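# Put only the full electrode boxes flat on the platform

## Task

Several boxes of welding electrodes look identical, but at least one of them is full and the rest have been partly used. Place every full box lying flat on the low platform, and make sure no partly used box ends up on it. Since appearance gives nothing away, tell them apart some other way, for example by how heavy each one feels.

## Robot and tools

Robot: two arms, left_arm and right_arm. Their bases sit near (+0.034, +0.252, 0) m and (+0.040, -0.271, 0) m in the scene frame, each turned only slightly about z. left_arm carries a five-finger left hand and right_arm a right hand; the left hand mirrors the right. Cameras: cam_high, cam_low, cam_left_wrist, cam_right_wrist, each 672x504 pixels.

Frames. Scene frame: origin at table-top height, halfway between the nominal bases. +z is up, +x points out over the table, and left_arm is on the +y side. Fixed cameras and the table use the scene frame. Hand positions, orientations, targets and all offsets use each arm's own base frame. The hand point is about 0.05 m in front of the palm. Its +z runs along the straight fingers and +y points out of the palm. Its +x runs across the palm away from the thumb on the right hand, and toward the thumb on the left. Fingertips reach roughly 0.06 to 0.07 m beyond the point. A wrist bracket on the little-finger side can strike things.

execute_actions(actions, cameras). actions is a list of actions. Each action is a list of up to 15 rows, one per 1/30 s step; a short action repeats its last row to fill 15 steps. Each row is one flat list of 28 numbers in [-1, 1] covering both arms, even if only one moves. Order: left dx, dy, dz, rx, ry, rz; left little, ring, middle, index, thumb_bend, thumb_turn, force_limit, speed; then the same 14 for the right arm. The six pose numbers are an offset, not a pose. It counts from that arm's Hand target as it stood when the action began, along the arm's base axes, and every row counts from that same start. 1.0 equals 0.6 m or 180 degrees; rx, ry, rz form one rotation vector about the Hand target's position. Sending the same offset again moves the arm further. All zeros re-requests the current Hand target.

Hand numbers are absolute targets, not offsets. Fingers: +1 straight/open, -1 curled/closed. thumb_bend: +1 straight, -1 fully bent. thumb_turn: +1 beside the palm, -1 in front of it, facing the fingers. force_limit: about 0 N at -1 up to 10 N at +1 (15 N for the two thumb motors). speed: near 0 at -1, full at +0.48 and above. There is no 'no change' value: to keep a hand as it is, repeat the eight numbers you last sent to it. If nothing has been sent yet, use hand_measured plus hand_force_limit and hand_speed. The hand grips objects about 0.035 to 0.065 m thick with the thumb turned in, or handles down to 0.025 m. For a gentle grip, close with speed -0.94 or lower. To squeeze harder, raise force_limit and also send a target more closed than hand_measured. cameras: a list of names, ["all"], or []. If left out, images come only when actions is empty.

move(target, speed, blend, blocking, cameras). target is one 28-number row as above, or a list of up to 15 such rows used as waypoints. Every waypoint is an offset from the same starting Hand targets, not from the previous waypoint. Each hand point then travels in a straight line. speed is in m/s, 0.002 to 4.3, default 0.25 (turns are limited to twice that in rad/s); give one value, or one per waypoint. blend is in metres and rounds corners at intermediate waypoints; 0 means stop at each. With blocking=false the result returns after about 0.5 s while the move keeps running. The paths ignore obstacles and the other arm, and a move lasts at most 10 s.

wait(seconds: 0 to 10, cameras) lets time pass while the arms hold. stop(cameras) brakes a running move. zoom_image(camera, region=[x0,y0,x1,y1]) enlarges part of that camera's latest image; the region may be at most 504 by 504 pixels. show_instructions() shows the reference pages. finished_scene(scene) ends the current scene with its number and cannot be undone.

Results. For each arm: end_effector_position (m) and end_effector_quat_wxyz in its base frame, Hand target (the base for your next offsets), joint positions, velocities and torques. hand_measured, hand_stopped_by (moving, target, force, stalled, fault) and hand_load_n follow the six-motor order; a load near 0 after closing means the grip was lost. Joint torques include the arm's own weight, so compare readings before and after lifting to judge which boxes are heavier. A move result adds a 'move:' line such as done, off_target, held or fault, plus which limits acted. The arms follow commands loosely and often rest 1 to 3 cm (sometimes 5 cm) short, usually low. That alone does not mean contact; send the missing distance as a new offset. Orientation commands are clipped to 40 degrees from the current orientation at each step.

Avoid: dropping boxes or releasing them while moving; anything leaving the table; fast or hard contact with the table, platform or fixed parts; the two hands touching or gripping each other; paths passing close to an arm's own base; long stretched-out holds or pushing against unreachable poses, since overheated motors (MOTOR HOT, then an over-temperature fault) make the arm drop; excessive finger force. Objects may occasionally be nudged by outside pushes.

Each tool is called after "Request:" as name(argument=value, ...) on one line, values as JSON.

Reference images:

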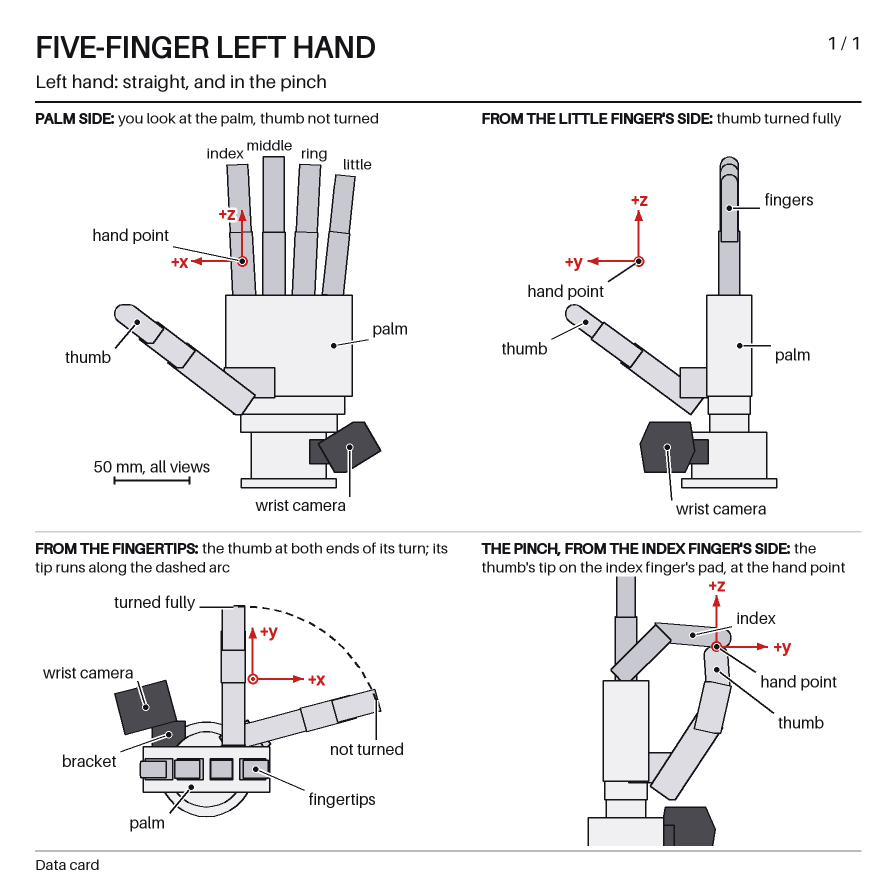

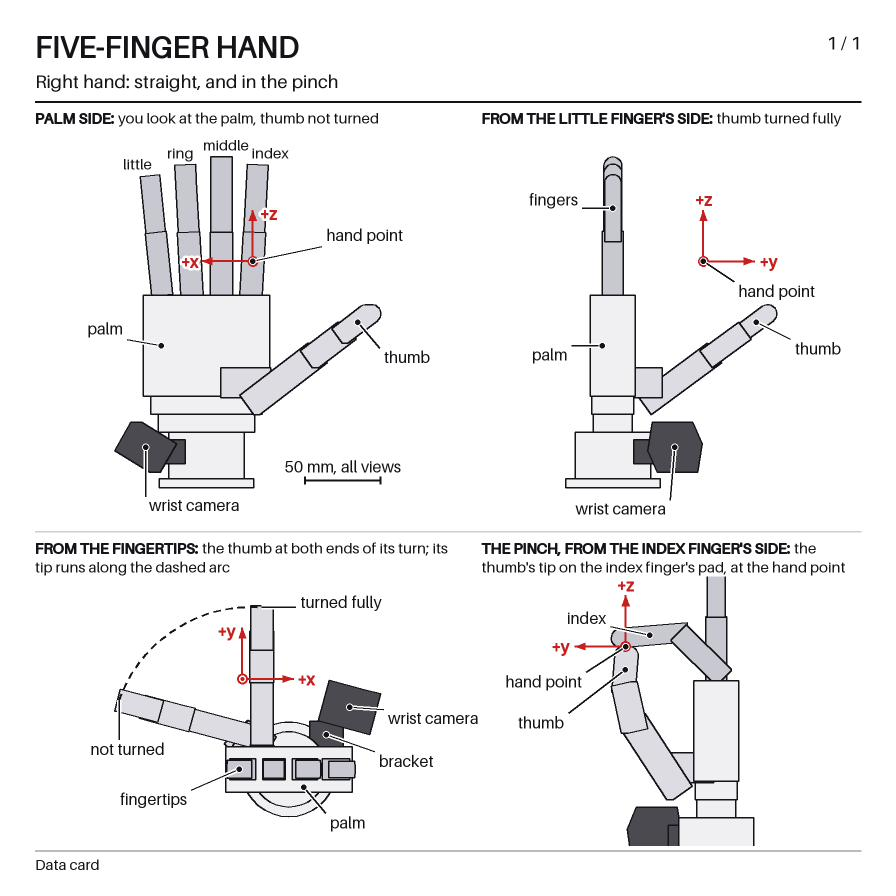

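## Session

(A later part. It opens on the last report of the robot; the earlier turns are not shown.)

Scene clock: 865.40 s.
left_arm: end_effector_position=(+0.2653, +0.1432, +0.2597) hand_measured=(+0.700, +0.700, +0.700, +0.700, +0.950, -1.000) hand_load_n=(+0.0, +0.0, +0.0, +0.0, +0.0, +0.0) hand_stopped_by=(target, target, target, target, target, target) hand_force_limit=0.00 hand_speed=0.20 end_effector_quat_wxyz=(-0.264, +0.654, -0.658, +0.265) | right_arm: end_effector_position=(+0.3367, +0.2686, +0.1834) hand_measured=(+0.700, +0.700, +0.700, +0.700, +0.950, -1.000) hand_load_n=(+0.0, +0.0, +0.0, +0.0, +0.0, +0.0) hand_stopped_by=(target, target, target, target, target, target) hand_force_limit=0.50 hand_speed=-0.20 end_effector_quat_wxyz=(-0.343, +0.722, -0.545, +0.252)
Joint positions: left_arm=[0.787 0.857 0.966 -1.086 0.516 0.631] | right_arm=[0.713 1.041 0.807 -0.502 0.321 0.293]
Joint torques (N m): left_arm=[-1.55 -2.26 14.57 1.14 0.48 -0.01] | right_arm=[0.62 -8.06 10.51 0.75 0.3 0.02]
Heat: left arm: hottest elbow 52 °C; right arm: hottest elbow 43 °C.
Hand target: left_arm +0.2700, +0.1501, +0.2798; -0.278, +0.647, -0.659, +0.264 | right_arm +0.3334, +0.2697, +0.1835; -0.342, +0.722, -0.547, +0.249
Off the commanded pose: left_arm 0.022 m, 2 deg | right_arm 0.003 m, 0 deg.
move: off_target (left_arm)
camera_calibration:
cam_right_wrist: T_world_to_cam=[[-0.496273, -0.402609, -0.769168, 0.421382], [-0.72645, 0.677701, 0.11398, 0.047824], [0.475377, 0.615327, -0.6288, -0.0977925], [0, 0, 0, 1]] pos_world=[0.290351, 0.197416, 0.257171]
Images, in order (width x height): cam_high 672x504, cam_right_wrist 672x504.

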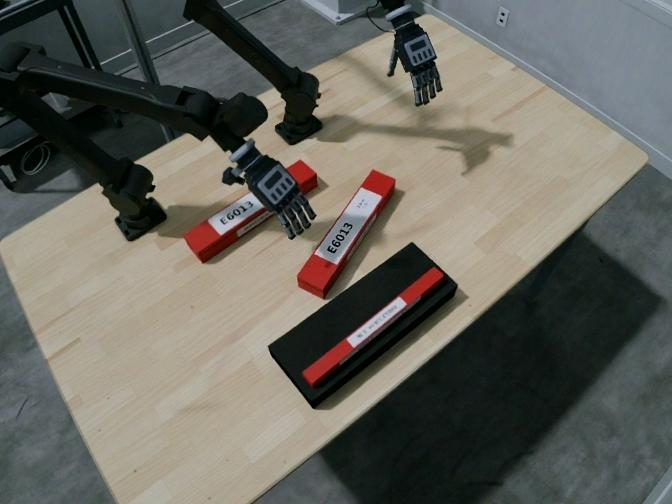

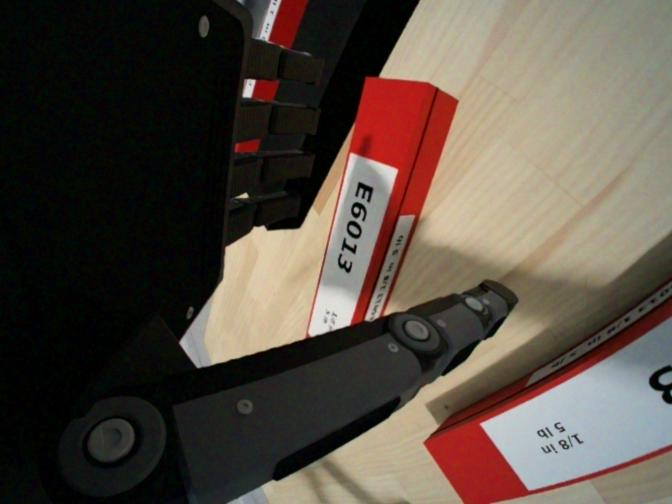

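Request:
move(target=[[0,0,0,0,0,0,0.7,0.7,0.7,0.7,0.95,-1,0,0.2,0.2075,0.0412,-0.07,0,0,0.028,0.7,0.7,0.7,0.7,0.95,-1,0.5,-0.2],[0,0,0,0,0,0,0.7,0.7,0.7,0.7,0.95,-1,0,0.2,0.2075,0.0412,-0.238,0,0,0.028,0.7,0.7,0.7,0.7,0.95,-1,0.5,-0.2]], speed=0.1, cameras=["cam_high","cam_right_wrist"])

Request:
execute_actions(actions=[[[0,0,0,0,0,0,0.7,0.7,0.7,0.7,0.95,-1,0,0.2,0,0,0,0,0,0,0.1,0.1,0.1,0.1,0.95,-1,-0.4,-0.85]],[[0,0,0,0,0,0,0.7,0.7,0.7,0.7,0.95,-1,0,0.2,0,0,0,0,0,0,0.1,0.1,0.1,0.1,0.95,-1,-0.4,-0.85]],[[0,0,0,0,0,0,0.7,0.7,0.7,0.7,0.95,-1,0,0.2,0,0,0,0,0,0,0.1,0.1,0.1,0.1,0.95,-1,-0.4,-0.85]]])

Scene clock: 915.13 s.
left_arm: end_effector_position=(+0.2653, +0.1432, +0.2597) hand_measured=(+0.700, +0.700, +0.700, +0.700, +0.950, -1.000) hand_load_n=(+0.0, +0.0, +0.0, +0.0, +0.0, +0.0) hand_stopped_by=(target, target, target, target, target, target) hand_force_limit=0.00 hand_speed=0.20 end_effector_quat_wxyz=(-0.264, +0.654, -0.658, +0.265) | right_arm: end_effector_position=(+0.4524, +0.2951, +0.0396) hand_measured=(+0.700, +0.700, +0.700, +0.700, +0.950, -1.000) hand_load_n=(+0.0, +0.0, +0.0, +0.0, +0.0, +0.0) hand_stopped_by=(target, target, target, target, target, target) hand_force_limit=0.50 hand_speed=-0.20 end_effector_quat_wxyz=(-0.348, +0.748, -0.517, +0.229)
Joint positions: left_arm=[0.787 0.857 0.966 -1.086 0.516 0.631] | right_arm=[0.554 1.554 0.84 -0.004 0.13 0.135]
Joint torques (N m): left_arm=[-1.67 -2.26 14.57 1.16 0.48 0] | right_arm=[-0.5 -13.63 8.51 1.88 0.01 -0.15]
Heat: left arm: hottest elbow 53 °C; right arm: hottest elbow 43 °C.
Hand target: left_arm +0.2700, +0.1501, +0.2798; -0.278, +0.647, -0.659, +0.264 | right_arm +0.4579, +0.2942, +0.0404; -0.353, +0.746, -0.515, +0.234
Off the commanded pose: left_arm 0.022 m, 2 deg | right_arm 0.006 m, 1 deg.
move: off_target (left_arm)
camera_calibration:
cam_right_wrist: T_world_to_cam=[[-0.475549, -0.444997, -0.758835, 0.38161], [-0.7796, 0.612806, 0.1292, 0.172909], [0.407525, 0.653029, -0.638339, -0.239596], [0, 0, 0, 1]] pos_world=[0.413915, 0.220319, 0.114296]
Images, in order (width x height): cam_high 672x504, cam_right_wrist 672x504.

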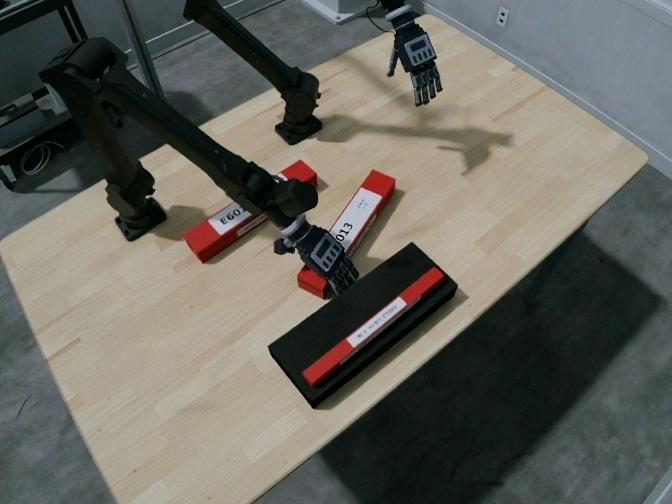

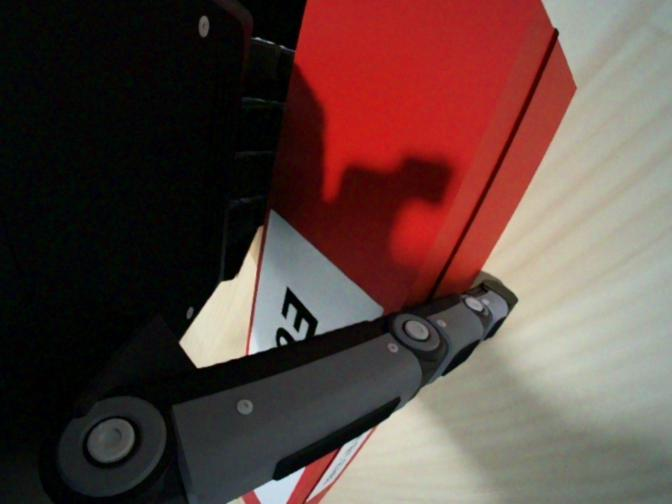

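Scene clock: 916.83 s.
left_arm: end_effector_position=(+0.2653, +0.1432, +0.2597) hand_measured=(+0.700, +0.700, +0.700, +0.700, +0.950, -1.000) hand_load_n=(+0.0, +0.0, +0.0, +0.0, +0.0, +0.0) hand_stopped_by=(target, target, target, target, target, target) hand_force_limit=0.00 hand_speed=0.20 end_effector_quat_wxyz=(-0.264, +0.654, -0.658, +0.265) | right_arm: end_effector_position=(+0.4550, +0.2969, +0.0421) hand_measured=(+0.146, +0.188, +0.216, +0.202, +0.952, -1.000) hand_load_n=(+4.5, +4.5, +1.5, +4.5, +4.5, +2.0) hand_stopped_by=(force, force, force, force, target, target) hand_force_limit=-0.40 hand_speed=-0.85 end_effector_quat_wxyz=(-0.354, +0.745, -0.515, +0.232)
Joint positions: left_arm=[0.787 0.857 0.966 -1.086 0.516 0.631] | right_arm=[0.554 1.554 0.84 0.01 0.128 0.133]
Joint torques (N m): left_arm=[-1.61 -2.32 14.6 1.17 0.49 -0.01] | right_arm=[-0.5 -13.57 8.54 1.32 0.04 -0.13]
Heat: left arm: hottest elbow 53 °C; right arm: hottest elbow 43 °C.
Hand target: left_arm +0.2700, +0.1501, +0.2798; -0.278, +0.647, -0.659, +0.264 | right_arm +0.4579, +0.2943, +0.0404; -0.353, +0.746, -0.515, +0.234
Off the commanded pose: left_arm 0.022 m, 2 deg | right_arm 0.004 m, 0 deg.
Step readings (end_effector_position of left_arm | right_arm):
0: (+0.2653, +0.1432, +0.2597) | (+0.4524, +0.2951, +0.0396)
1: (+0.2653, +0.1432, +0.2597) | (+0.4524, +0.2951, +0.0396)
2: (+0.2653, +0.1432, +0.2597) | (+0.4524, +0.2951, +0.0396)
4: (+0.2653, +0.1432, +0.2597) | (+0.4524, +0.2951, +0.0396)
8: (+0.2653, +0.1432, +0.2597) | (+0.4524, +0.2952, +0.0396)
15: (+0.2653, +0.1432, +0.2597) | (+0.4530, +0.2956, +0.0401)
16: (+0.2653, +0.1432, +0.2597) | (+0.4531, +0.2956, +0.0403)
17: (+0.2653, +0.1432, +0.2597) | (+0.4533, +0.2958, +0.0405)
19: (+0.2653, +0.1432, +0.2597) | (+0.4537, +0.2960, +0.0408)
23: (+0.2653, +0.1432, +0.2597) | (+0.4542, +0.2963, +0.0413)
30: (+0.2653, +0.1432, +0.2597) | (+0.4547, +0.2966, +0.0417)
31: (+0.2653, +0.1432, +0.2597) | (+0.4547, +0.2966, +0.0417)
32: (+0.2653, +0.1432, +0.2597) | (+0.4547, +0.2966, +0.0417)
34: (+0.2653, +0.1432, +0.2597) | (+0.4547, +0.2966, +0.0417)
38: (+0.2653, +0.1432, +0.2597) | (+0.4549, +0.2967, +0.0419)
45: (+0.2653, +0.1432, +0.2597) | (+0.4550, +0.2969, +0.0421)

Request:
execute_actions(actions=[[[0,0,0,0,0,0,0.7,0.7,0.7,0.7,0.95,-1,0,0.2,0,0,0,0,0,0,-0.05,-0.05,-0.05,-0.05,0.95,-1,0.1,-0.85]],[[0,0,0,0,0,0,0.7,0.7,0.7,0.7,0.95,-1,0,0.2,0,0,0,0,0,0,-0.05,-0.05,-0.05,-0.05,0.95,-1,0.1,-0.85]],[[0,0,0,0,0,0,0.7,0.7,0.7,0.7,0.95,-1,0,0.2,0,0,0,0,0,0,-0.1,-0.1,-0.1,-0.1,0.95,-1,0.3,-0.85]],[[0,0,0,0,0,0,0.7,0.7,0.7,0.7,0.95,-1,0,0.2,0,0,0,0,0,0,-0.1,-0.1,-0.1,-0.1,0.95,-1,0.3,-0.85]]])

Scene clock: 922.53 s.
left_arm: end_effector_position=(+0.2653, +0.1432, +0.2597) hand_measured=(+0.700, +0.700, +0.700, +0.700, +0.950, -1.000) hand_load_n=(+0.0, +0.0, +0.0, +0.0, +0.0, +0.0) hand_stopped_by=(target, target, target, target, target, target) hand_force_limit=0.00 hand_speed=0.20 end_effector_quat_wxyz=(-0.264, +0.654, -0.658, +0.265) | right_arm: end_effector_position=(+0.4552, +0.2968, +0.0421) hand_measured=(+0.122, +0.166, +0.192, +0.182, +0.954, -1.000) hand_load_n=(+6.0, +7.5, +8.0, +9.0, +11.5, +5.0) hand_stopped_by=(force, force, force, force, target, target) hand_force_limit=0.30 hand_speed=-0.85 end_effector_quat_wxyz=(-0.354, +0.746, -0.514, +0.232)
Joint positions: left_arm=[0.787 0.857 0.966 -1.086 0.516 0.631] | right_arm=[0.554 1.554 0.84 0.011 0.128 0.131]
Joint torques (N m): left_arm=[-1.49 -2.32 14.61 1.17 0.49 -0.01] | right_arm=[-0.44 -13.63 8.51 1.32 0.06 -0.11]
Heat: left arm: hottest elbow 53 °C; right arm: hottest elbow 43 °C.
Hand target: left_arm +0.2700, +0.1501, +0.2798; -0.278, +0.647, -0.659, +0.264 | right_arm +0.4579, +0.2942, +0.0406; -0.353, +0.746, -0.515, +0.234
Off the commanded pose: left_arm 0.022 m, 2 deg | right_arm 0.004 m, 0 deg.
Step readings (end_effector_position of left_arm | right_arm):
0: (+0.2653, +0.1432, +0.2597) | (+0.4550, +0.2969, +0.0421)
1: (+0.2653, +0.1432, +0.2597) | (+0.4550, +0.2969, +0.0421)
2: (+0.2653, +0.1432, +0.2597) | (+0.4550, +0.2969, +0.0421)
4: (+0.2653, +0.1432, +0.2597) | (+0.4551, +0.2969, +0.0421)
8: (+0.2653, +0.1432, +0.2597) | (+0.4551, +0.2968, +0.0421)
15: (+0.2653, +0.1432, +0.2597) | (+0.4551, +0.2968, +0.0421)
16: (+0.2653, +0.1432, +0.2597) | (+0.4551, +0.2968, +0.0421)
17: (+0.2653, +0.1432, +0.2597) | (+0.4551, +0.2968, +0.0421)
19: (+0.2653, +0.1432, +0.2597) | (+0.4551, +0.2968, +0.0421)
23: (+0.2653, +0.1432, +0.2597) | (+0.4551, +0.2968, +0.0421)
30: (+0.2653, +0.1432, +0.2597) | (+0.4551, +0.2968, +0.0421)
31: (+0.2653, +0.1432, +0.2597) | (+0.4551, +0.2968, +0.0421)
32: (+0.2653, +0.1432, +0.2597) | (+0.4551, +0.2968, +0.0421)
34: (+0.2653, +0.1432, +0.2597) | (+0.4552, +0.2968, +0.0421)
38: (+0.2653, +0.1432, +0.2597) | (+0.4552, +0.2968, +0.0421)
45: (+0.2653, +0.1432, +0.2597) | (+0.4552, +0.2968, +0.0421)
46: (+0.2653, +0.1432, +0.2597) | (+0.4552, +0.2968, +0.0421)
47: (+0.2653, +0.1432, +0.2597) | (+0.4552, +0.2968, +0.0421)
49: (+0.2653, +0.1432, +0.2597) | (+0.4552, +0.2968, +0.0421)
53: (+0.2653, +0.1432, +0.2597) | (+0.4552, +0.2968, +0.0421)
60: (+0.2653, +0.1432, +0.2597) | (+0.4552, +0.2968, +0.0421)

Request:
move(target=[0,0,0,0,0,0,0.7,0.7,0.7,0.7,0.95,-1,0,0.2,0.01,0.003,0.1,0,0,0,-0.1,-0.1,-0.1,-0.1,0.95,-1,0.3,-0.85], speed=0.05)

Request:
move(target=[0,0,0,0,0,0,0.7,0.7,0.7,0.7,0.95,-1,0,0.2,0.01,0.003,0.05,0,0,0,-0.1,-0.1,-0.1,-0.1,0.95,-1,0.3,-0.85], speed=0.05, cameras=["cam_high","cam_low"])

Scene clock: 927.23 s.
left_arm: end_effector_position=(+0.2653, +0.1432, +0.2597) hand_measured=(+0.700, +0.700, +0.700, +0.700, +0.950, -1.000) hand_load_n=(+0.0, +0.0, +0.0, +0.0, +0.0, +0.0) hand_stopped_by=(target, target, target, target, target, target) hand_force_limit=0.00 hand_speed=0.20 end_effector_quat_wxyz=(-0.264, +0.654, -0.658, +0.265) | right_arm: end_effector_position=(+0.4385, +0.2852, +0.0453) hand_measured=(+0.122, +0.166, +0.192, +0.184, +0.954, -1.000) hand_load_n=(+1.0, +4.5, +9.0, +13.0, +9.5, +8.0) hand_stopped_by=(force, force, force, force, target, target) hand_force_limit=0.30 hand_speed=-0.85 end_effector_quat_wxyz=(-0.313, +0.761, -0.526, +0.215)
Joint positions: left_arm=[0.787 0.857 0.966 -1.086 0.516 0.631] | right_arm=[0.553 1.521 0.864 -0.143 0.133 0.139]
Joint torques (N m): left_arm=[-1.67 -2.2 14.6 1.14 0.49 -0.01] | right_arm=[-0.62 -18.73 14.12 0.32 -0.22 -0.22]
Heat: left arm: hottest elbow 53 °C; right arm: hottest elbow 43 °C.
Hand target: left_arm +0.2700, +0.1501, +0.2798; -0.278, +0.647, -0.659, +0.264 | right_arm +0.4639, +0.2961, +0.1004; -0.353, +0.746, -0.515, +0.234
Off the commanded pose: left_arm 0.022 m, 2 deg | right_arm 0.062 m, 5 deg.
move: off_target (left_arm, right_arm)

Scene clock: 928.23 s.
left_arm: end_effector_position=(+0.2653, +0.1432, +0.2597) hand_measured=(+0.700, +0.700, +0.700, +0.700, +0.950, -1.000) hand_load_n=(+0.0, +0.0, +0.0, +0.0, +0.0, +0.0) hand_stopped_by=(target, target, target, target, target, target) hand_force_limit=0.00 hand_speed=0.20 end_effector_quat_wxyz=(-0.264, +0.654, -0.658, +0.265) | right_arm: end_effector_position=(+0.4291, +0.2771, +0.0482) hand_measured=(+0.120, +0.166, +0.192, +0.184, +0.954, -1.000) hand_load_n=(+0.0, +2.0, +7.0, +13.5, +7.5, +6.0) hand_stopped_by=(force, force, force, force, target, target) hand_force_limit=0.30 hand_speed=-0.85 end_effector_quat_wxyz=(-0.285, +0.770, -0.533, +0.204)
Joint positions: left_arm=[0.787 0.857 0.966 -1.086 0.516 0.631] | right_arm=[0.55 1.507 0.887 -0.244 0.134 0.139]
Joint torques (N m): left_arm=[-1.67 -2.2 14.6 1.16 0.49 -0.01] | right_arm=[-0.56 -20.37 16.98 0.75 -0.32 -0.24]
Heat: left arm: hottest elbow 53 °C; right arm: hottest elbow 43 °C.
Hand target: left_arm +0.2700, +0.1501, +0.2798; -0.278, +0.647, -0.659, +0.264 | right_arm +0.4700, +0.2979, +0.1306; -0.353, +0.746, -0.514, +0.234
Off the commanded pose: left_arm 0.022 m, 2 deg | right_arm 0.094 m, 9 deg.
move: off_target (left_arm, right_arm)
Images, in order (width x height): cam_high 672x504, cam_low 672x504.

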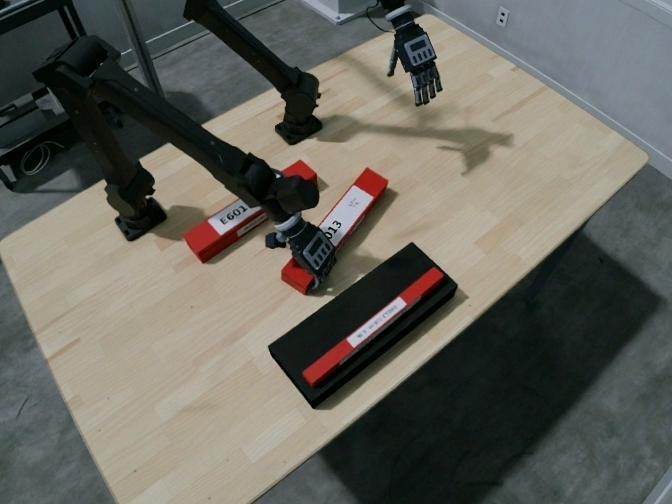

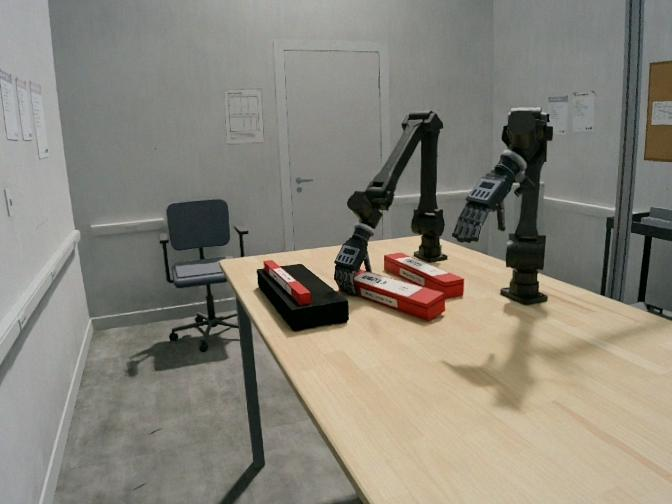

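Request:
zoom_image(camera="cam_low", region=[300, 230, 480, 350])

Request:
zoom_image(camera="cam_high", region=[230, 140, 430, 320])

Scaled by 2.800 from the camera's 672x504 image, which has a finer 960x720 frame.

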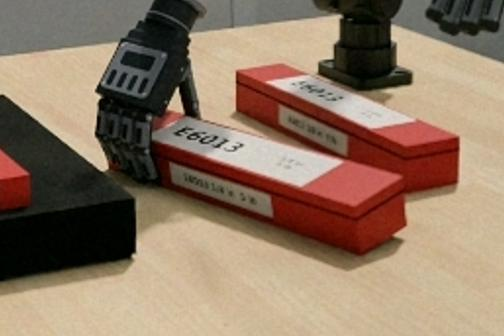

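Scaled by 2.520 from the camera's 672x504 image, which has a finer 960x720 frame.

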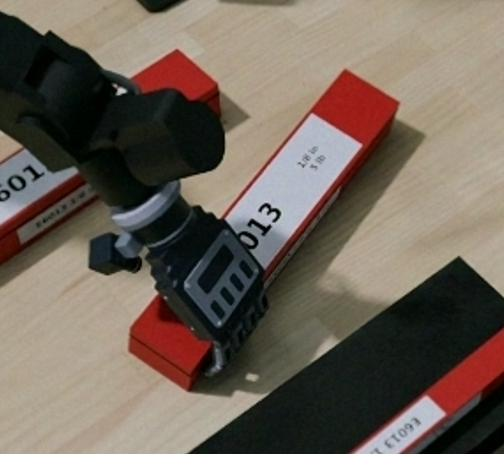

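Request:
move(target=[0,0,0,0,0,0,0.7,0.7,0.7,0.7,0.95,-1,0,0.2,0.03,0.02,0.04,0,0,0,-0.1,-0.1,-0.1,-0.1,0.95,-1,0.3,-0.85], speed=0.05, cameras=["cam_low"])

Request:
zoom_image(camera="cam_low", region=[300, 230, 480, 350])

Scene clock: 934.93 s.
left_arm: end_effector_position=(+0.2653, +0.1432, +0.2597) hand_measured=(+0.700, +0.700, +0.700, +0.700, +0.950, -1.000) hand_load_n=(+0.0, +0.0, +0.0, +0.0, +0.0, +0.0) hand_stopped_by=(target, target, target, target, target, target) hand_force_limit=0.00 hand_speed=0.20 end_effector_quat_wxyz=(-0.264, +0.654, -0.658, +0.265) | right_arm: end_effector_position=(+0.4742, +0.3048, +0.1412) hand_measured=(+0.120, +0.166, +0.192, +0.182, +0.950, -1.000) hand_load_n=(+0.0, +0.0, +0.5, +0.5, +0.0, +0.0) hand_stopped_by=(force, force, force, force, target, target) hand_force_limit=0.30 hand_speed=-0.85 end_effector_quat_wxyz=(-0.340, +0.753, -0.516, +0.228)
Joint positions: left_arm=[0.787 0.857 0.966 -1.086 0.516 0.631] | right_arm=[0.548 1.462 1.06 -0.334 0.125 0.122]
Joint torques (N m): left_arm=[-1.67 -2.2 14.6 1.14 0.48 0] | right_arm=[-0.38 -13.63 12.81 1.51 0.01 -0.07]
Heat: left arm: hottest elbow 53 °C; right arm: hottest elbow 45 °C.
Hand target: left_arm +0.2700, +0.1501, +0.2798; -0.278, +0.647, -0.659, +0.264 | right_arm +0.4880, +0.3098, +0.1545; -0.353, +0.746, -0.514, +0.234
Off the commanded pose: left_arm 0.022 m, 2 deg | right_arm 0.020 m, 2 deg.
move: off_target (left_arm, right_arm)
Images, in order (width x height): cam_low 672x504.

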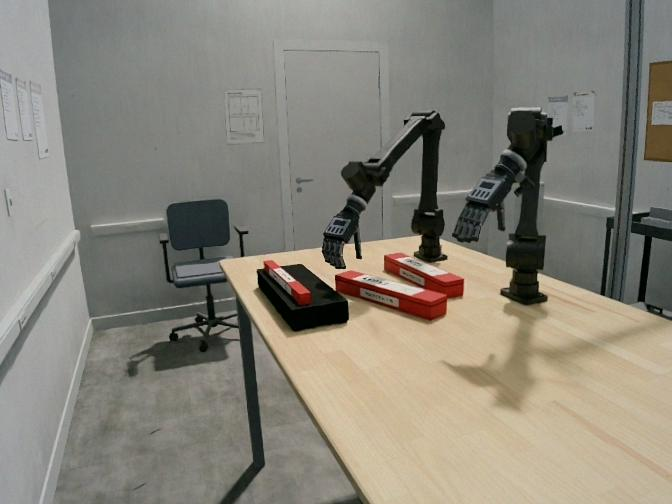

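Scaled by 2.800 from the camera's 672x504 image, which has a finer 960x720 frame.

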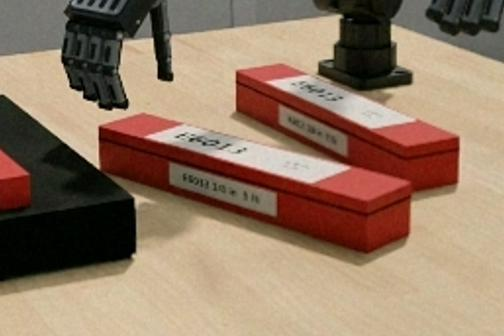

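Request:
move(target=[0,0,0,0,0,0,0.7,0.7,0.7,0.7,0.95,-1,0,0.2,-0.235,-0.085,0.06,0,0,0,0.7,0.7,0.7,0.7,0.95,-1,0.5,-0.2], speed=0.12, cameras=["cam_right_wrist"])

Request:
zoom_image(camera="cam_right_wrist", region=[280, 60, 480, 360])

Scene clock: 959.00 s.
left_arm: end_effector_position=(+0.2653, +0.1432, +0.2597) hand_measured=(+0.700, +0.700, +0.700, +0.700, +0.950, -1.000) hand_load_n=(+0.0, +0.0, +0.0, +0.0, +0.0, +0.0) hand_stopped_by=(target, target, target, target, target, target) hand_force_limit=0.00 hand_speed=0.20 end_effector_quat_wxyz=(-0.264, +0.654, -0.658, +0.265) | right_arm: end_effector_position=(+0.3503, +0.2571, +0.1917) hand_measured=(+0.700, +0.700, +0.700, +0.700, +0.950, -1.000) hand_load_n=(+0.0, +0.0, +0.0, +0.0, +0.0, +0.0) hand_stopped_by=(target, target, target, target, target, target) hand_force_limit=0.50 hand_speed=-0.20 end_effector_quat_wxyz=(-0.355, +0.745, -0.513, +0.238)
Joint positions: left_arm=[0.787 0.857 0.966 -1.086 0.516 0.631] | right_arm=[0.627 1.039 0.822 -0.486 0.192 0.174]
Joint torques (N m): left_arm=[-1.55 -2.32 14.6 1.16 0.48 0] | right_arm=[0.62 -7.88 10.59 0.8 0.2 0.02]
Heat: left arm: hottest elbow 53 °C; right arm: hottest elbow 45 °C.
Hand target: left_arm +0.2700, +0.1501, +0.2798; -0.278, +0.647, -0.659, +0.264 | right_arm +0.3470, +0.2588, +0.1906; -0.353, +0.746, -0.514, +0.234
Off the commanded pose: left_arm 0.022 m, 2 deg | right_arm 0.004 m, 1 deg.
move: off_target (left_arm)
camera_calibration:
cam_right_wrist: T_world_to_cam=[[-0.456997, -0.443586, -0.770964, 0.426938], [-0.782871, 0.612037, 0.11191, 0.101593], [0.422216, 0.654708, -0.62697, -0.0837378], [0, 0, 0, 1]] pos_world=[0.309999, 0.182029, 0.265283]
Images, in order (width x height): cam_right_wrist 672x504.

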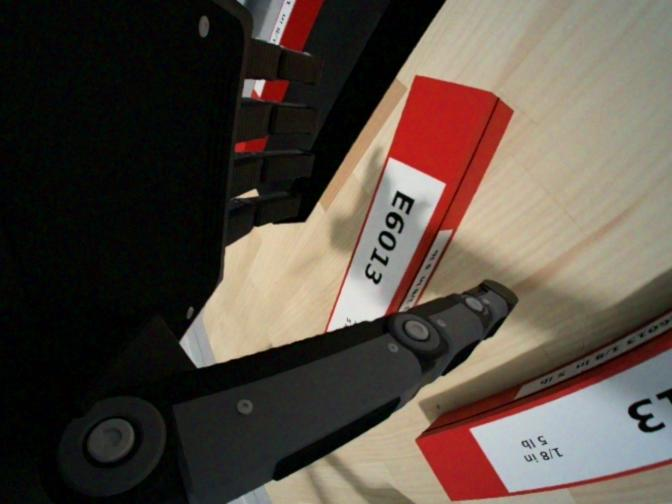

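Scaled by 1.680 from the camera's 672x504 image, which has a finer 960x720 frame.

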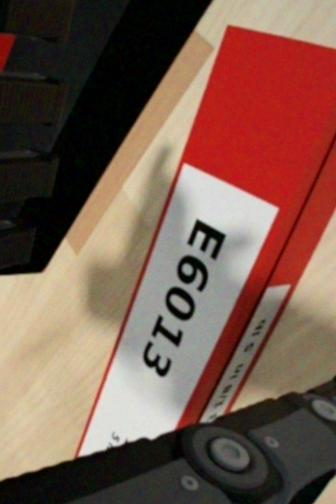

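Request:
move(target=[[0,0,0,0,0,0,0.7,0.7,0.7,0.7,0.95,-1,0,0.2,0.136,0.031,-0.1,0,0,0,0.7,0.7,0.7,0.7,0.95,-1,0.5,-0.2],[0,0,0,0,0,0,0.7,0.7,0.7,0.7,0.95,-1,0,0.2,0.136,0.031,-0.256,0,0,0,0.7,0.7,0.7,0.7,0.95,-1,0.5,-0.2]], speed=0.12)

Request:
execute_actions(actions=[[[0,0,0,0,0,0,0.7,0.7,0.7,0.7,0.95,-1,0,0.2,0,0,0,0,0,0,0.1,0.1,0.1,0.1,0.95,-1,-0.4,-0.85]],[[0,0,0,0,0,0,0.7,0.7,0.7,0.7,0.95,-1,0,0.2,0,0,0,0,0,0,0.1,0.1,0.1,0.1,0.95,-1,-0.4,-0.85]],[[0,0,0,0,0,0,0.7,0.7,0.7,0.7,0.95,-1,0,0.2,0,0,0,0,0,0,0.1,0.1,0.1,0.1,0.95,-1,-0.4,-0.85]],[[0,0,0,0,0,0,0.7,0.7,0.7,0.7,0.95,-1,0,0.2,0,0,0,0,0,0,0.1,0.1,0.1,0.1,0.95,-1,-0.4,-0.85]],[[0,0,0,0,0,0,0.7,0.7,0.7,0.7,0.95,-1,0,0.2,0,0,0,0,0,0,-0.05,-0.05,-0.05,-0.05,0.95,-1,0.1,-0.85]],[[0,0,0,0,0,0,0.7,0.7,0.7,0.7,0.95,-1,0,0.2,0,0,0,0,0,0,-0.05,-0.05,-0.05,-0.05,0.95,-1,0.1,-0.85]]])

Scene clock: 976.03 s.
left_arm: end_effector_position=(+0.2653, +0.1432, +0.2597) hand_measured=(+0.700, +0.700, +0.700, +0.700, +0.950, -1.000) hand_load_n=(+0.0, +0.0, +0.0, +0.0, +0.0, +0.0) hand_stopped_by=(target, target, target, target, target, target) hand_force_limit=0.00 hand_speed=0.20 end_effector_quat_wxyz=(-0.264, +0.654, -0.658, +0.265) | right_arm: end_effector_position=(+0.4232, +0.2786, +0.0359) hand_measured=(+0.700, +0.700, +0.700, +0.700, +0.950, -1.000) hand_load_n=(+0.0, +0.0, +0.0, +0.0, +0.0, +0.0) hand_stopped_by=(target, target, target, target, target, target) hand_force_limit=0.50 hand_speed=-0.20 end_effector_quat_wxyz=(-0.348, +0.748, -0.517, +0.229)
Joint positions: left_arm=[0.787 0.857 0.966 -1.086 0.516 0.631] | right_arm=[0.557 1.482 0.743 0.021 0.131 0.136]
Joint torques (N m): left_arm=[-1.55 -2.2 14.6 1.16 0.49 -0.01] | right_arm=[-0.5 -12.16 8.35 1.87 0.02 -0.14]
Heat: left arm: hottest elbow 53 °C; right arm: hottest elbow 46 °C.
Hand target: left_arm +0.2700, +0.1501, +0.2798; -0.278, +0.647, -0.659, +0.264 | right_arm +0.4286, +0.2775, +0.0370; -0.353, +0.746, -0.514, +0.234
Off the commanded pose: left_arm 0.022 m, 2 deg | right_arm 0.006 m, 1 deg.
move: off_target (left_arm)

Scene clock: 979.23 s.
left_arm: end_effector_position=(+0.2653, +0.1432, +0.2597) hand_measured=(+0.700, +0.700, +0.700, +0.700, +0.950, -1.000) hand_load_n=(+0.0, +0.0, +0.0, +0.0, +0.0, +0.0) hand_stopped_by=(target, target, target, target, target, target) hand_force_limit=0.00 hand_speed=0.20 end_effector_quat_wxyz=(-0.264, +0.654, -0.658, +0.265) | right_arm: end_effector_position=(+0.4282, +0.2812, +0.0405) hand_measured=(+0.124, +0.176, +0.358, +0.192, +0.952, -1.000) hand_load_n=(+7.0, +3.0, +5.0, +5.0, +7.5, +3.5) hand_stopped_by=(force, force, force, force, target, target) hand_force_limit=0.10 hand_speed=-0.85 end_effector_quat_wxyz=(-0.359, +0.744, -0.512, +0.235)
Joint positions: left_arm=[0.787 0.857 0.966 -1.086 0.516 0.631] | right_arm=[0.557 1.482 0.743 0.048 0.131 0.13]
Joint torques (N m): left_arm=[-1.61 -2.14 14.58 1.18 0.49 0] | right_arm=[-0.5 -12.22 8.34 0.88 0.04 -0.09]
Heat: left arm: hottest elbow 53 °C; right arm: hottest elbow 46 °C.
Hand target: left_arm +0.2700, +0.1501, +0.2798; -0.278, +0.647, -0.659, +0.264 | right_arm +0.4287, +0.2774, +0.0370; -0.353, +0.746, -0.515, +0.234
Off the commanded pose: left_arm 0.022 m, 2 deg | right_arm 0.005 m, 1 deg.
Step readings (end_effector_position of left_arm | right_arm):
0: (+0.2653, +0.1432, +0.2597) | (+0.4232, +0.2786, +0.0359)
1: (+0.2653, +0.1432, +0.2597) | (+0.4232, +0.2786, +0.0359)
2: (+0.2653, +0.1432, +0.2597) | (+0.4232, +0.2786, +0.0359)
4: (+0.2653, +0.1432, +0.2597) | (+0.4232, +0.2786, +0.0359)
8: (+0.2653, +0.1432, +0.2597) | (+0.4241, +0.2792, +0.0367)
15: (+0.2653, +0.1432, +0.2597) | (+0.4259, +0.2803, +0.0383)
16: (+0.2653, +0.1432, +0.2597) | (+0.4261, +0.2804, +0.0385)
17: (+0.2653, +0.1432, +0.2597) | (+0.4263, +0.2805, +0.0387)
19: (+0.2653, +0.1432, +0.2597) | (+0.4266, +0.2807, +0.0391)
23: (+0.2653, +0.1432, +0.2597) | (+0.4272, +0.2811, +0.0396)
30: (+0.2653, +0.1432, +0.2597) | (+0.4272, +0.2811, +0.0398)
31: (+0.2653, +0.1432, +0.2597) | (+0.4272, +0.2811, +0.0398)
32: (+0.2653, +0.1432, +0.2597) | (+0.4272, +0.2811, +0.0398)
34: (+0.2653, +0.1432, +0.2597) | (+0.4272, +0.2811, +0.0398)
38: (+0.2653, +0.1432, +0.2597) | (+0.4273, +0.2812, +0.0398)
45: (+0.2653, +0.1432, +0.2597) | (+0.4276, +0.2813, +0.0401)
46: (+0.2653, +0.1432, +0.2597) | (+0.4276, +0.2813, +0.0401)
47: (+0.2653, +0.1432, +0.2597) | (+0.4275, +0.2812, +0.0400)
49: (+0.2653, +0.1432, +0.2597) | (+0.4276, +0.2813, +0.0401)
53: (+0.2653, +0.1432, +0.2597) | (+0.4276, +0.2813, +0.0401)
60: (+0.2653, +0.1432, +0.2597) | (+0.4276, +0.2813, +0.0401)
61: (+0.2653, +0.1432, +0.2597) | (+0.4276, +0.2813, +0.0401)
62: (+0.2653, +0.1432, +0.2597) | (+0.4276, +0.2813, +0.0401)
64: (+0.2653, +0.1432, +0.2597) | (+0.4281, +0.2812, +0.0404)
68: (+0.2653, +0.1432, +0.2597) | (+0.4282, +0.2812, +0.0405)
75: (+0.2653, +0.1432, +0.2597) | (+0.4282, +0.2812, +0.0405)
76: (+0.2653, +0.1432, +0.2597) | (+0.4282, +0.2812, +0.0405)
77: (+0.2653, +0.1432, +0.2597) | (+0.4282, +0.2812, +0.0405)
79: (+0.2653, +0.1432, +0.2597) | (+0.4282, +0.2812, +0.0405)
83: (+0.2653, +0.1432, +0.2597) | (+0.4282, +0.2812, +0.0405)
90: (+0.2653, +0.1432, +0.2597) | (+0.4282, +0.2812, +0.0405)

Request:
move(target=[0,0,0,0,0,0,0.7,0.7,0.7,0.7,0.95,-1,0,0.2,0.0,0.0,0.008,0,0,0,0.7,0.7,0.7,0.7,0.95,-1,0.5,-0.2], speed=0.12)

Request:
execute_actions(actions=[[[0,0,0,0,0,0,0.7,0.7,0.7,0.7,0.95,-1,0,0.2,0,0,0,0,0,0,0.1,0.1,0.1,0.1,0.95,-1,-0.4,-0.85]],[[0,0,0,0,0,0,0.7,0.7,0.7,0.7,0.95,-1,0,0.2,0,0,0,0,0,0,0.1,0.1,0.1,0.1,0.95,-1,-0.4,-0.85]],[[0,0,0,0,0,0,0.7,0.7,0.7,0.7,0.95,-1,0,0.2,0,0,0,0,0,0,0.1,0.1,0.1,0.1,0.95,-1,-0.4,-0.85]],[[0,0,0,0,0,0,0.7,0.7,0.7,0.7,0.95,-1,0,0.2,0,0,0,0,0,0,0.1,0.1,0.1,0.1,0.95,-1,-0.4,-0.85]]])

Scene clock: 984.23 s.
left_arm: end_effector_position=(+0.2653, +0.1432, +0.2597) hand_measured=(+0.700, +0.700, +0.700, +0.700, +0.950, -1.000) hand_load_n=(+0.0, +0.0, +0.0, +0.0, +0.0, +0.0) hand_stopped_by=(target, target, target, target, target, target) hand_force_limit=0.00 hand_speed=0.20 end_effector_quat_wxyz=(-0.264, +0.654, -0.658, +0.265) | right_arm: end_effector_position=(+0.4252, +0.2795, +0.0383) hand_measured=(+0.700, +0.700, +0.700, +0.700, +0.950, -1.000) hand_load_n=(+0.0, -0.5, +0.0, +0.0, +0.0, +0.0) hand_stopped_by=(target, target, target, target, target, target) hand_force_limit=0.50 hand_speed=-0.20 end_effector_quat_wxyz=(-0.353, +0.747, -0.513, +0.232)
Joint positions: left_arm=[0.787 0.857 0.966 -1.086 0.516 0.631] | right_arm=[0.557 1.48 0.742 0.034 0.13 0.13]
Joint torques (N m): left_arm=[-1.55 -2.2 14.57 1.18 0.49 0] | right_arm=[-0.56 -12.98 8.91 0.81 0.06 -0.08]
Heat: left arm: hottest elbow 53 °C; right arm: hottest elbow 46 °C.
Hand target: left_arm +0.2700, +0.1501, +0.2798; -0.278, +0.647, -0.659, +0.264 | right_arm +0.4286, +0.2774, +0.0417; -0.353, +0.746, -0.515, +0.234
Off the commanded pose: left_arm 0.022 m, 2 deg | right_arm 0.005 m, 0 deg.
move: off_target (left_arm)

Scene clock: 986.43 s.
left_arm: end_effector_position=(+0.2653, +0.1432, +0.2597) hand_measured=(+0.700, +0.700, +0.700, +0.700, +0.950, -1.000) hand_load_n=(+0.0, +0.0, +0.0, +0.0, +0.0, +0.0) hand_stopped_by=(target, target, target, target, target, target) hand_force_limit=0.00 hand_speed=0.20 end_effector_quat_wxyz=(-0.264, +0.654, -0.658, +0.265) | right_arm: end_effector_position=(+0.4257, +0.2798, +0.0408) hand_measured=(+0.134, +0.188, +0.230, +0.216, +0.950, -1.000) hand_load_n=(+5.5, +2.0, +1.0, +1.0, +2.5, +2.0) hand_stopped_by=(force, force, force, force, target, target) hand_force_limit=-0.40 hand_speed=-0.85 end_effector_quat_wxyz=(-0.356, +0.746, -0.513, +0.233)
Joint positions: left_arm=[0.787 0.857 0.966 -1.086 0.516 0.631] | right_arm=[0.557 1.476 0.742 0.034 0.13 0.13]
Joint torques (N m): left_arm=[-1.67 -2.26 14.6 1.14 0.48 0] | right_arm=[-0.56 -12.45 8.96 0.8 0.06 -0.09]
Heat: left arm: hottest elbow 53 °C; right arm: hottest elbow 45 °C.
Hand target: left_arm +0.2700, +0.1501, +0.2798; -0.278, +0.647, -0.659, +0.264 | right_arm +0.4286, +0.2775, +0.0418; -0.353, +0.746, -0.514, +0.234
Off the commanded pose: left_arm 0.022 m, 2 deg | right_arm 0.004 m, 0 deg.
Step readings (end_effector_position of left_arm | right_arm):
0: (+0.2653, +0.1432, +0.2597) | (+0.4252, +0.2795, +0.0383)
1: (+0.2653, +0.1432, +0.2597) | (+0.4252, +0.2795, +0.0383)
2: (+0.2653, +0.1432, +0.2597) | (+0.4252, +0.2795, +0.0383)
4: (+0.2653, +0.1432, +0.2597) | (+0.4252, +0.2795, +0.0383)
8: (+0.2653, +0.1432, +0.2597) | (+0.4252, +0.2795, +0.0383)
15: (+0.2653, +0.1432, +0.2597) | (+0.4252, +0.2795, +0.0383)
16: (+0.2653, +0.1432, +0.2597) | (+0.4252, +0.2795, +0.0385)
17: (+0.2653, +0.1432, +0.2597) | (+0.4253, +0.2795, +0.0388)
19: (+0.2653, +0.1432, +0.2597) | (+0.4254, +0.2796, +0.0394)
23: (+0.2653, +0.1432, +0.2597) | (+0.4255, +0.2797, +0.0400)
30: (+0.2653, +0.1432, +0.2597) | (+0.4256, +0.2797, +0.0407)
31: (+0.2653, +0.1432, +0.2597) | (+0.4256, +0.2797, +0.0407)
32: (+0.2653, +0.1432, +0.2597) | (+0.4256, +0.2797, +0.0407)
34: (+0.2653, +0.1432, +0.2597) | (+0.4256, +0.2797, +0.0407)
38: (+0.2653, +0.1432, +0.2597) | (+0.4257, +0.2798, +0.0408)
45: (+0.2653, +0.1432, +0.2597) | (+0.4257, +0.2798, +0.0408)
46: (+0.2653, +0.1432, +0.2597) | (+0.4257, +0.2798, +0.0408)
47: (+0.2653, +0.1432, +0.2597) | (+0.4257, +0.2798, +0.0408)
49: (+0.2653, +0.1432, +0.2597) | (+0.4257, +0.2798, +0.0408)
53: (+0.2653, +0.1432, +0.2597) | (+0.4257, +0.2798, +0.0408)
60: (+0.2653, +0.1432, +0.2597) | (+0.4257, +0.2798, +0.0408)

Request:
execute_actions(actions=[[[0,0,0,0,0,0,0.7,0.7,0.7,0.7,0.95,-1,0,0.2,0,0,0,0,0,0,0.0,0.0,0.0,0.0,0.95,-1,0.2,-0.85]],[[0,0,0,0,0,0,0.7,0.7,0.7,0.7,0.95,-1,0,0.2,0,0,0,0,0,0,0.0,0.0,0.0,0.0,0.95,-1,0.2,-0.85]],[[0,0,0,0,0,0,0.7,0.7,0.7,0.7,0.95,-1,0,0.2,0,0,0,0,0,0,-0.1,-0.1,-0.1,-0.1,0.95,-1,0.5,-0.85]],[[0,0,0,0,0,0,0.7,0.7,0.7,0.7,0.95,-1,0,0.2,0,0,0,0,0,0,-0.1,-0.1,-0.1,-0.1,0.95,-1,0.5,-0.85]]])

Scene clock: 992.80 s.
left_arm: end_effector_position=(+0.2653, +0.1432, +0.2597) hand_measured=(+0.700, +0.700, +0.700, +0.700, +0.950, -1.000) hand_load_n=(+0.0, +0.0, +0.0, +0.0, +0.0, +0.0) hand_stopped_by=(target, target, target, target, target, target) hand_force_limit=0.00 hand_speed=0.20 end_effector_quat_wxyz=(-0.264, +0.654, -0.658, +0.265) | right_arm: end_effector_position=(+0.4258, +0.2796, +0.0408) hand_measured=(+0.100, +0.164, +0.192, +0.182, +0.954, -1.000) hand_load_n=(+10.0, +5.0, +6.5, +9.5, +11.5, +5.5) hand_stopped_by=(force, force, force, force, target, target) hand_force_limit=0.50 hand_speed=-0.85 end_effector_quat_wxyz=(-0.356, +0.746, -0.513, +0.233)
Joint positions: left_arm=[0.787 0.857 0.966 -1.086 0.516 0.631] | right_arm=[0.557 1.476 0.742 0.034 0.13 0.13]
Joint torques (N m): left_arm=[-1.49 -2.32 14.57 1.17 0.49 0] | right_arm=[-0.44 -12.45 8.95 0.81 0.06 -0.09]
Heat: left arm: hottest elbow 53 °C; right arm: hottest elbow 45 °C.
Hand target: left_arm +0.2700, +0.1501, +0.2798; -0.278, +0.647, -0.659, +0.264 | right_arm +0.4286, +0.2774, +0.0418; -0.353, +0.746, -0.515, +0.234
Off the commanded pose: left_arm 0.022 m, 2 deg | right_arm 0.004 m, 0 deg.
Step readings (end_effector_position of left_arm | right_arm):
0: (+0.2653, +0.1432, +0.2597) | (+0.4257, +0.2798, +0.0408)
1: (+0.2653, +0.1432, +0.2597) | (+0.4257, +0.2798, +0.0408)
2: (+0.2653, +0.1432, +0.2597) | (+0.4257, +0.2798, +0.0408)
4: (+0.2653, +0.1432, +0.2597) | (+0.4258, +0.2796, +0.0408)
8: (+0.2653, +0.1432, +0.2597) | (+0.4258, +0.2796, +0.0408)
15: (+0.2653, +0.1432, +0.2597) | (+0.4258, +0.2796, +0.0408)
16: (+0.2653, +0.1432, +0.2597) | (+0.4258, +0.2796, +0.0408)
17: (+0.2653, +0.1432, +0.2597) | (+0.4258, +0.2796, +0.0408)
19: (+0.2653, +0.1432, +0.2597) | (+0.4258, +0.2796, +0.0408)
23: (+0.2653, +0.1432, +0.2597) | (+0.4258, +0.2796, +0.0408)
30: (+0.2653, +0.1432, +0.2597) | (+0.4258, +0.2796, +0.0408)
31: (+0.2653, +0.1432, +0.2597) | (+0.4258, +0.2796, +0.0408)
32: (+0.2653, +0.1432, +0.2597) | (+0.4258, +0.2796, +0.0408)
34: (+0.2653, +0.1432, +0.2597) | (+0.4258, +0.2796, +0.0408)
38: (+0.2653, +0.1432, +0.2597) | (+0.4258, +0.2796, +0.0408)
45: (+0.2653, +0.1432, +0.2597) | (+0.4258, +0.2796, +0.0408)
46: (+0.2653, +0.1432, +0.2597) | (+0.4258, +0.2796, +0.0408)
47: (+0.2653, +0.1432, +0.2597) | (+0.4258, +0.2796, +0.0408)
49: (+0.2653, +0.1432, +0.2597) | (+0.4258, +0.2796, +0.0408)
53: (+0.2653, +0.1432, +0.2597) | (+0.4258, +0.2796, +0.0408)
60: (+0.2653, +0.1432, +0.2597) | (+0.4258, +0.2796, +0.0408)

Request:
move(target=[[0,0,0,0,0,0,0.7,0.7,0.7,0.7,0.95,-1,0,0.2,0.01,0.003,0.05,0.009,-0.023,0,-0.1,-0.1,-0.1,-0.1,0.95,-1,0.5,-0.85],[0,0,0,0,0,0,0.7,0.7,0.7,0.7,0.95,-1,0,0.2,0.025,0.008,0.12,0.003,-0.053,0,-0.1,-0.1,-0.1,-0.1,0.95,-1,0.5,-0.85]], speed=0.06, blend=0.01, cameras=["cam_low","cam_high"])

Scene clock: 999.27 s.
left_arm: end_effector_position=(+0.2653, +0.1432, +0.2597) hand_measured=(+0.700, +0.700, +0.700, +0.700, +0.950, -1.000) hand_load_n=(+0.0, +0.0, +0.0, +0.0, +0.0, +0.0) hand_stopped_by=(target, target, target, target, target, target) hand_force_limit=0.00 hand_speed=0.20 end_effector_quat_wxyz=(-0.264, +0.654, -0.658, +0.265) | right_arm: end_effector_position=(+0.4253, +0.2716, +0.0861) hand_measured=(+0.100, +0.162, +0.192, +0.182, +0.950, -1.000) hand_load_n=(+0.0, +0.0, +0.0, +0.0, +0.0, +0.0) hand_stopped_by=(force, force, force, force, target, target) hand_force_limit=0.50 hand_speed=-0.85 end_effector_quat_wxyz=(-0.374, +0.734, -0.493, +0.280)
Joint positions: left_arm=[0.787 0.857 0.966 -1.086 0.516 0.631] | right_arm=[0.574 1.355 0.722 0.022 0.195 0.084]
Joint torques (N m): left_arm=[-1.61 -2.2 14.58 1.17 0.49 -0.01] | right_arm=[-0.03 -12.1 12.85 1.68 0.16 -0.15]
Heat: left arm: hottest elbow 53 °C; right arm: hottest elbow 45 °C.
Hand target: left_arm +0.2700, +0.1501, +0.2798; -0.278, +0.647, -0.659, +0.264 | right_arm +0.4437, +0.2822, +0.1138; -0.398, +0.722, -0.485, +0.293
Off the commanded pose: left_arm 0.022 m, 2 deg | right_arm 0.035 m, 4 deg.
move: off_target (left_arm, right_arm)
Images, in order (width x height): cam_high 672x504, cam_low 672x504.

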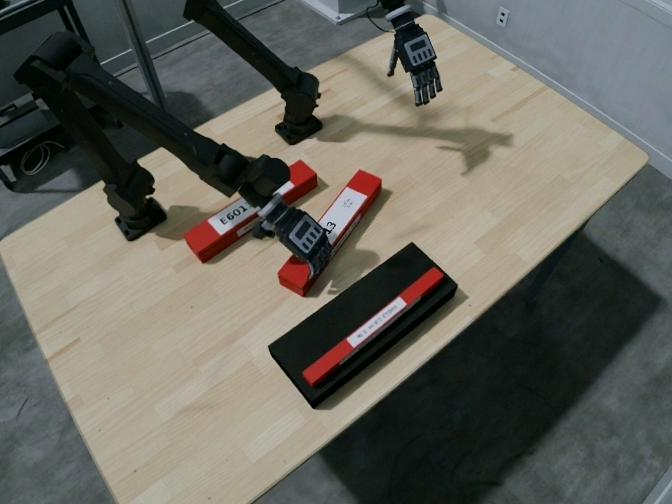

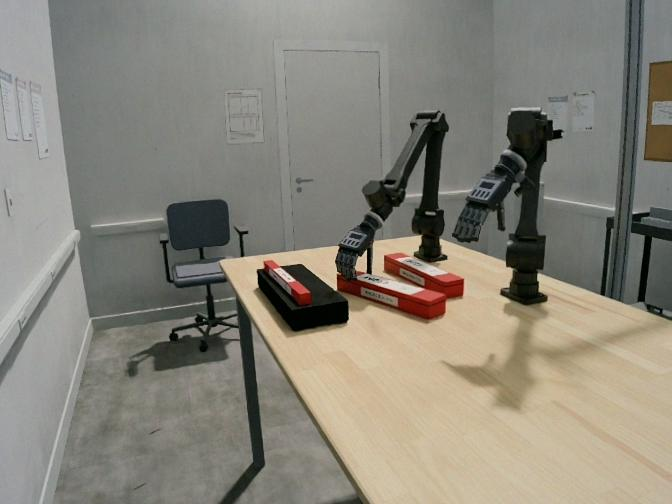

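Request:
move(target=[[0,0,0,0,0,0,0.7,0.7,0.7,0.7,0.95,-1,0,0.2,-0.03,-0.02,0.04,0,0,0,0.7,0.7,0.7,0.7,0.95,-1,0.5,-0.2],[-0.02,-0.23,-0.05,0,0,0.09,0.7,0.7,0.7,0.7,0.95,-1,0,0.2,-0.17,-0.2,0.14,-0.003,0.053,0,0.7,0.7,0.7,0.7,0.95,-1,0.5,-0.2],[-0.033,-0.4,-0.14,0,0,0.09,0.7,0.7,0.7,0.7,0.95,-1,0,0.2,-0.17,-0.2,0.14,-0.003,0.053,0,0.7,0.7,0.7,0.7,0.95,-1,0.5,-0.2]], speed=0.12, blend=0.02, cameras=["all"])

Scene clock: 1029.00 s.
left_arm: end_effector_position=(+0.2521, -0.0907, +0.1985) hand_measured=(+0.700, +0.700, +0.700, +0.700, +0.950, -1.000) hand_load_n=(+0.0, +0.0, +0.0, +0.0, +0.0, +0.0) hand_stopped_by=(target, target, target, target, target, target) hand_force_limit=0.00 hand_speed=0.20 end_effector_quat_wxyz=(-0.313, +0.731, -0.562, +0.227) | right_arm: end_effector_position=(+0.3368, +0.1637, +0.1848) hand_measured=(+0.700, +0.700, +0.700, +0.700, +0.950, -1.000) hand_load_n=(+0.0, +0.0, +0.0, +0.0, +0.0, +0.0) hand_stopped_by=(target, target, target, target, target, target) hand_force_limit=0.50 hand_speed=-0.20 end_effector_quat_wxyz=(-0.347, +0.748, -0.518, +0.227)
Joint positions: left_arm=[-0.531 0.622 0.707 -1.048 -0.547 -0.615] | right_arm=[0.359 0.88 0.722 -0.558 -0.021 0.008]
Joint torques (N m): left_arm=[-2.43 0.15 9.76 1.44 -0.46 -0.2] | right_arm=[-0.5 -6.01 12.83 0.81 -0.08 -0.15]
Heat: left arm: hottest elbow 53 °C; right arm: hottest elbow 45 °C.
Hand target: left_arm +0.2501, -0.0899, +0.1957; -0.312, +0.734, -0.561, +0.222 | right_arm +0.3416, +0.1623, +0.1979; -0.353, +0.746, -0.515, +0.234
Off the commanded pose: left_arm 0.003 m, 1 deg | right_arm 0.014 m, 1 deg.
move: off_target (right_arm); blend cut to 0.0155 m at target 1
camera_calibration:
cam_left_wrist: T_world_to_cam=[[0.692498, -0.114168, 0.712329, -0.332546], [-0.324671, -0.931073, 0.166406, -0.0392774], [0.644232, -0.346508, -0.681834, 0.0567801], [0, 0, 0, 1]] pos_world=[0.180955, -0.0548614, 0.282133]
cam_right_wrist: T_world_to_cam=[[-0.479521, -0.444504, -0.756621, 0.379072], [-0.77932, 0.612059, 0.13433, 0.143603], [0.403386, 0.654064, -0.639906, -0.0124148], [0, 0, 0, 1]] pos_world=[0.298693, 0.0887254, 0.259579]

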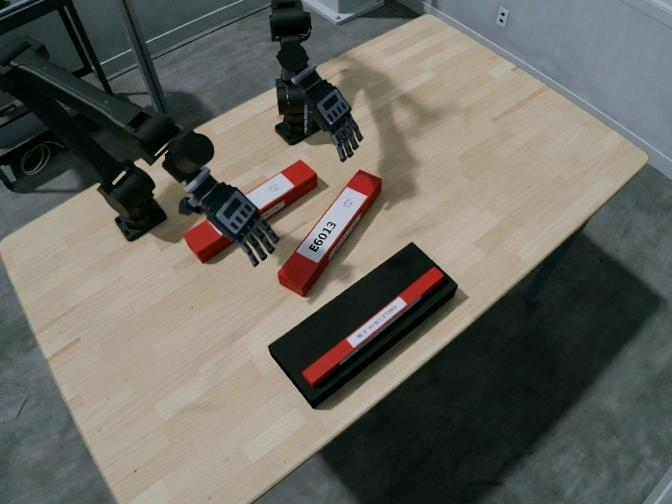

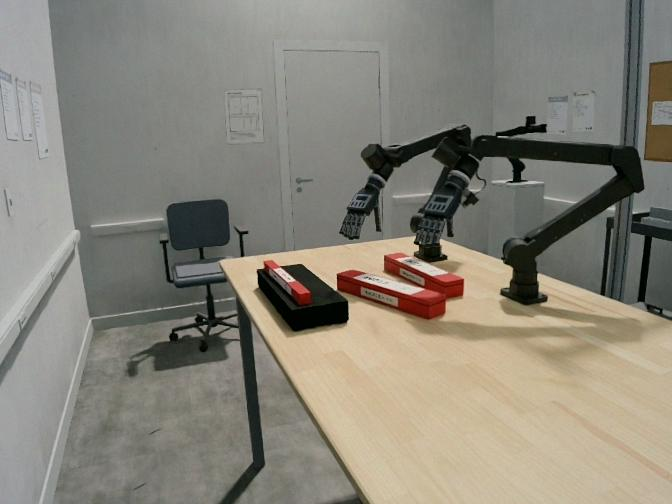

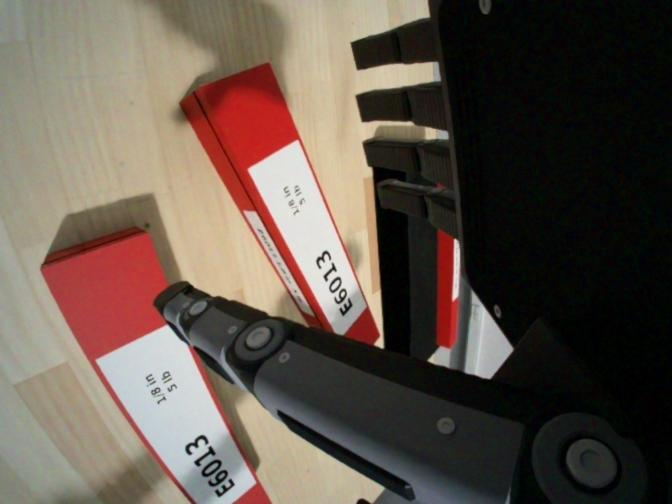

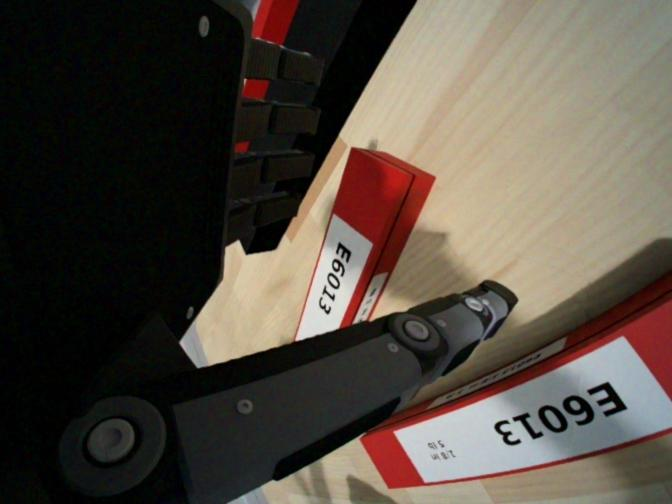

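Request:
zoom_image(camera="cam_left_wrist", region=[160, 50, 400, 350])

Scaled by 1.680 from the camera's 672x504 image, which has a finer 960x720 frame.

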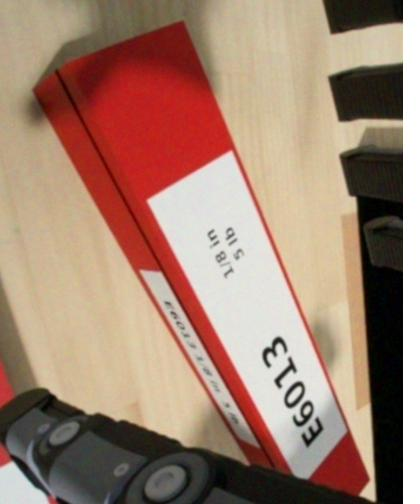

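Request:
zoom_image(camera="cam_right_wrist", region=[280, 130, 460, 350])

Scaled by 2.291 from the camera's 672x504 image, which has a finer 960x720 frame.

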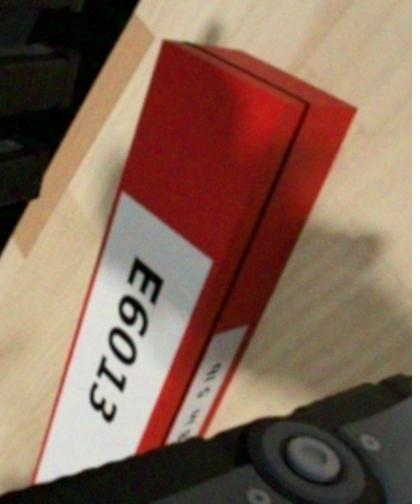

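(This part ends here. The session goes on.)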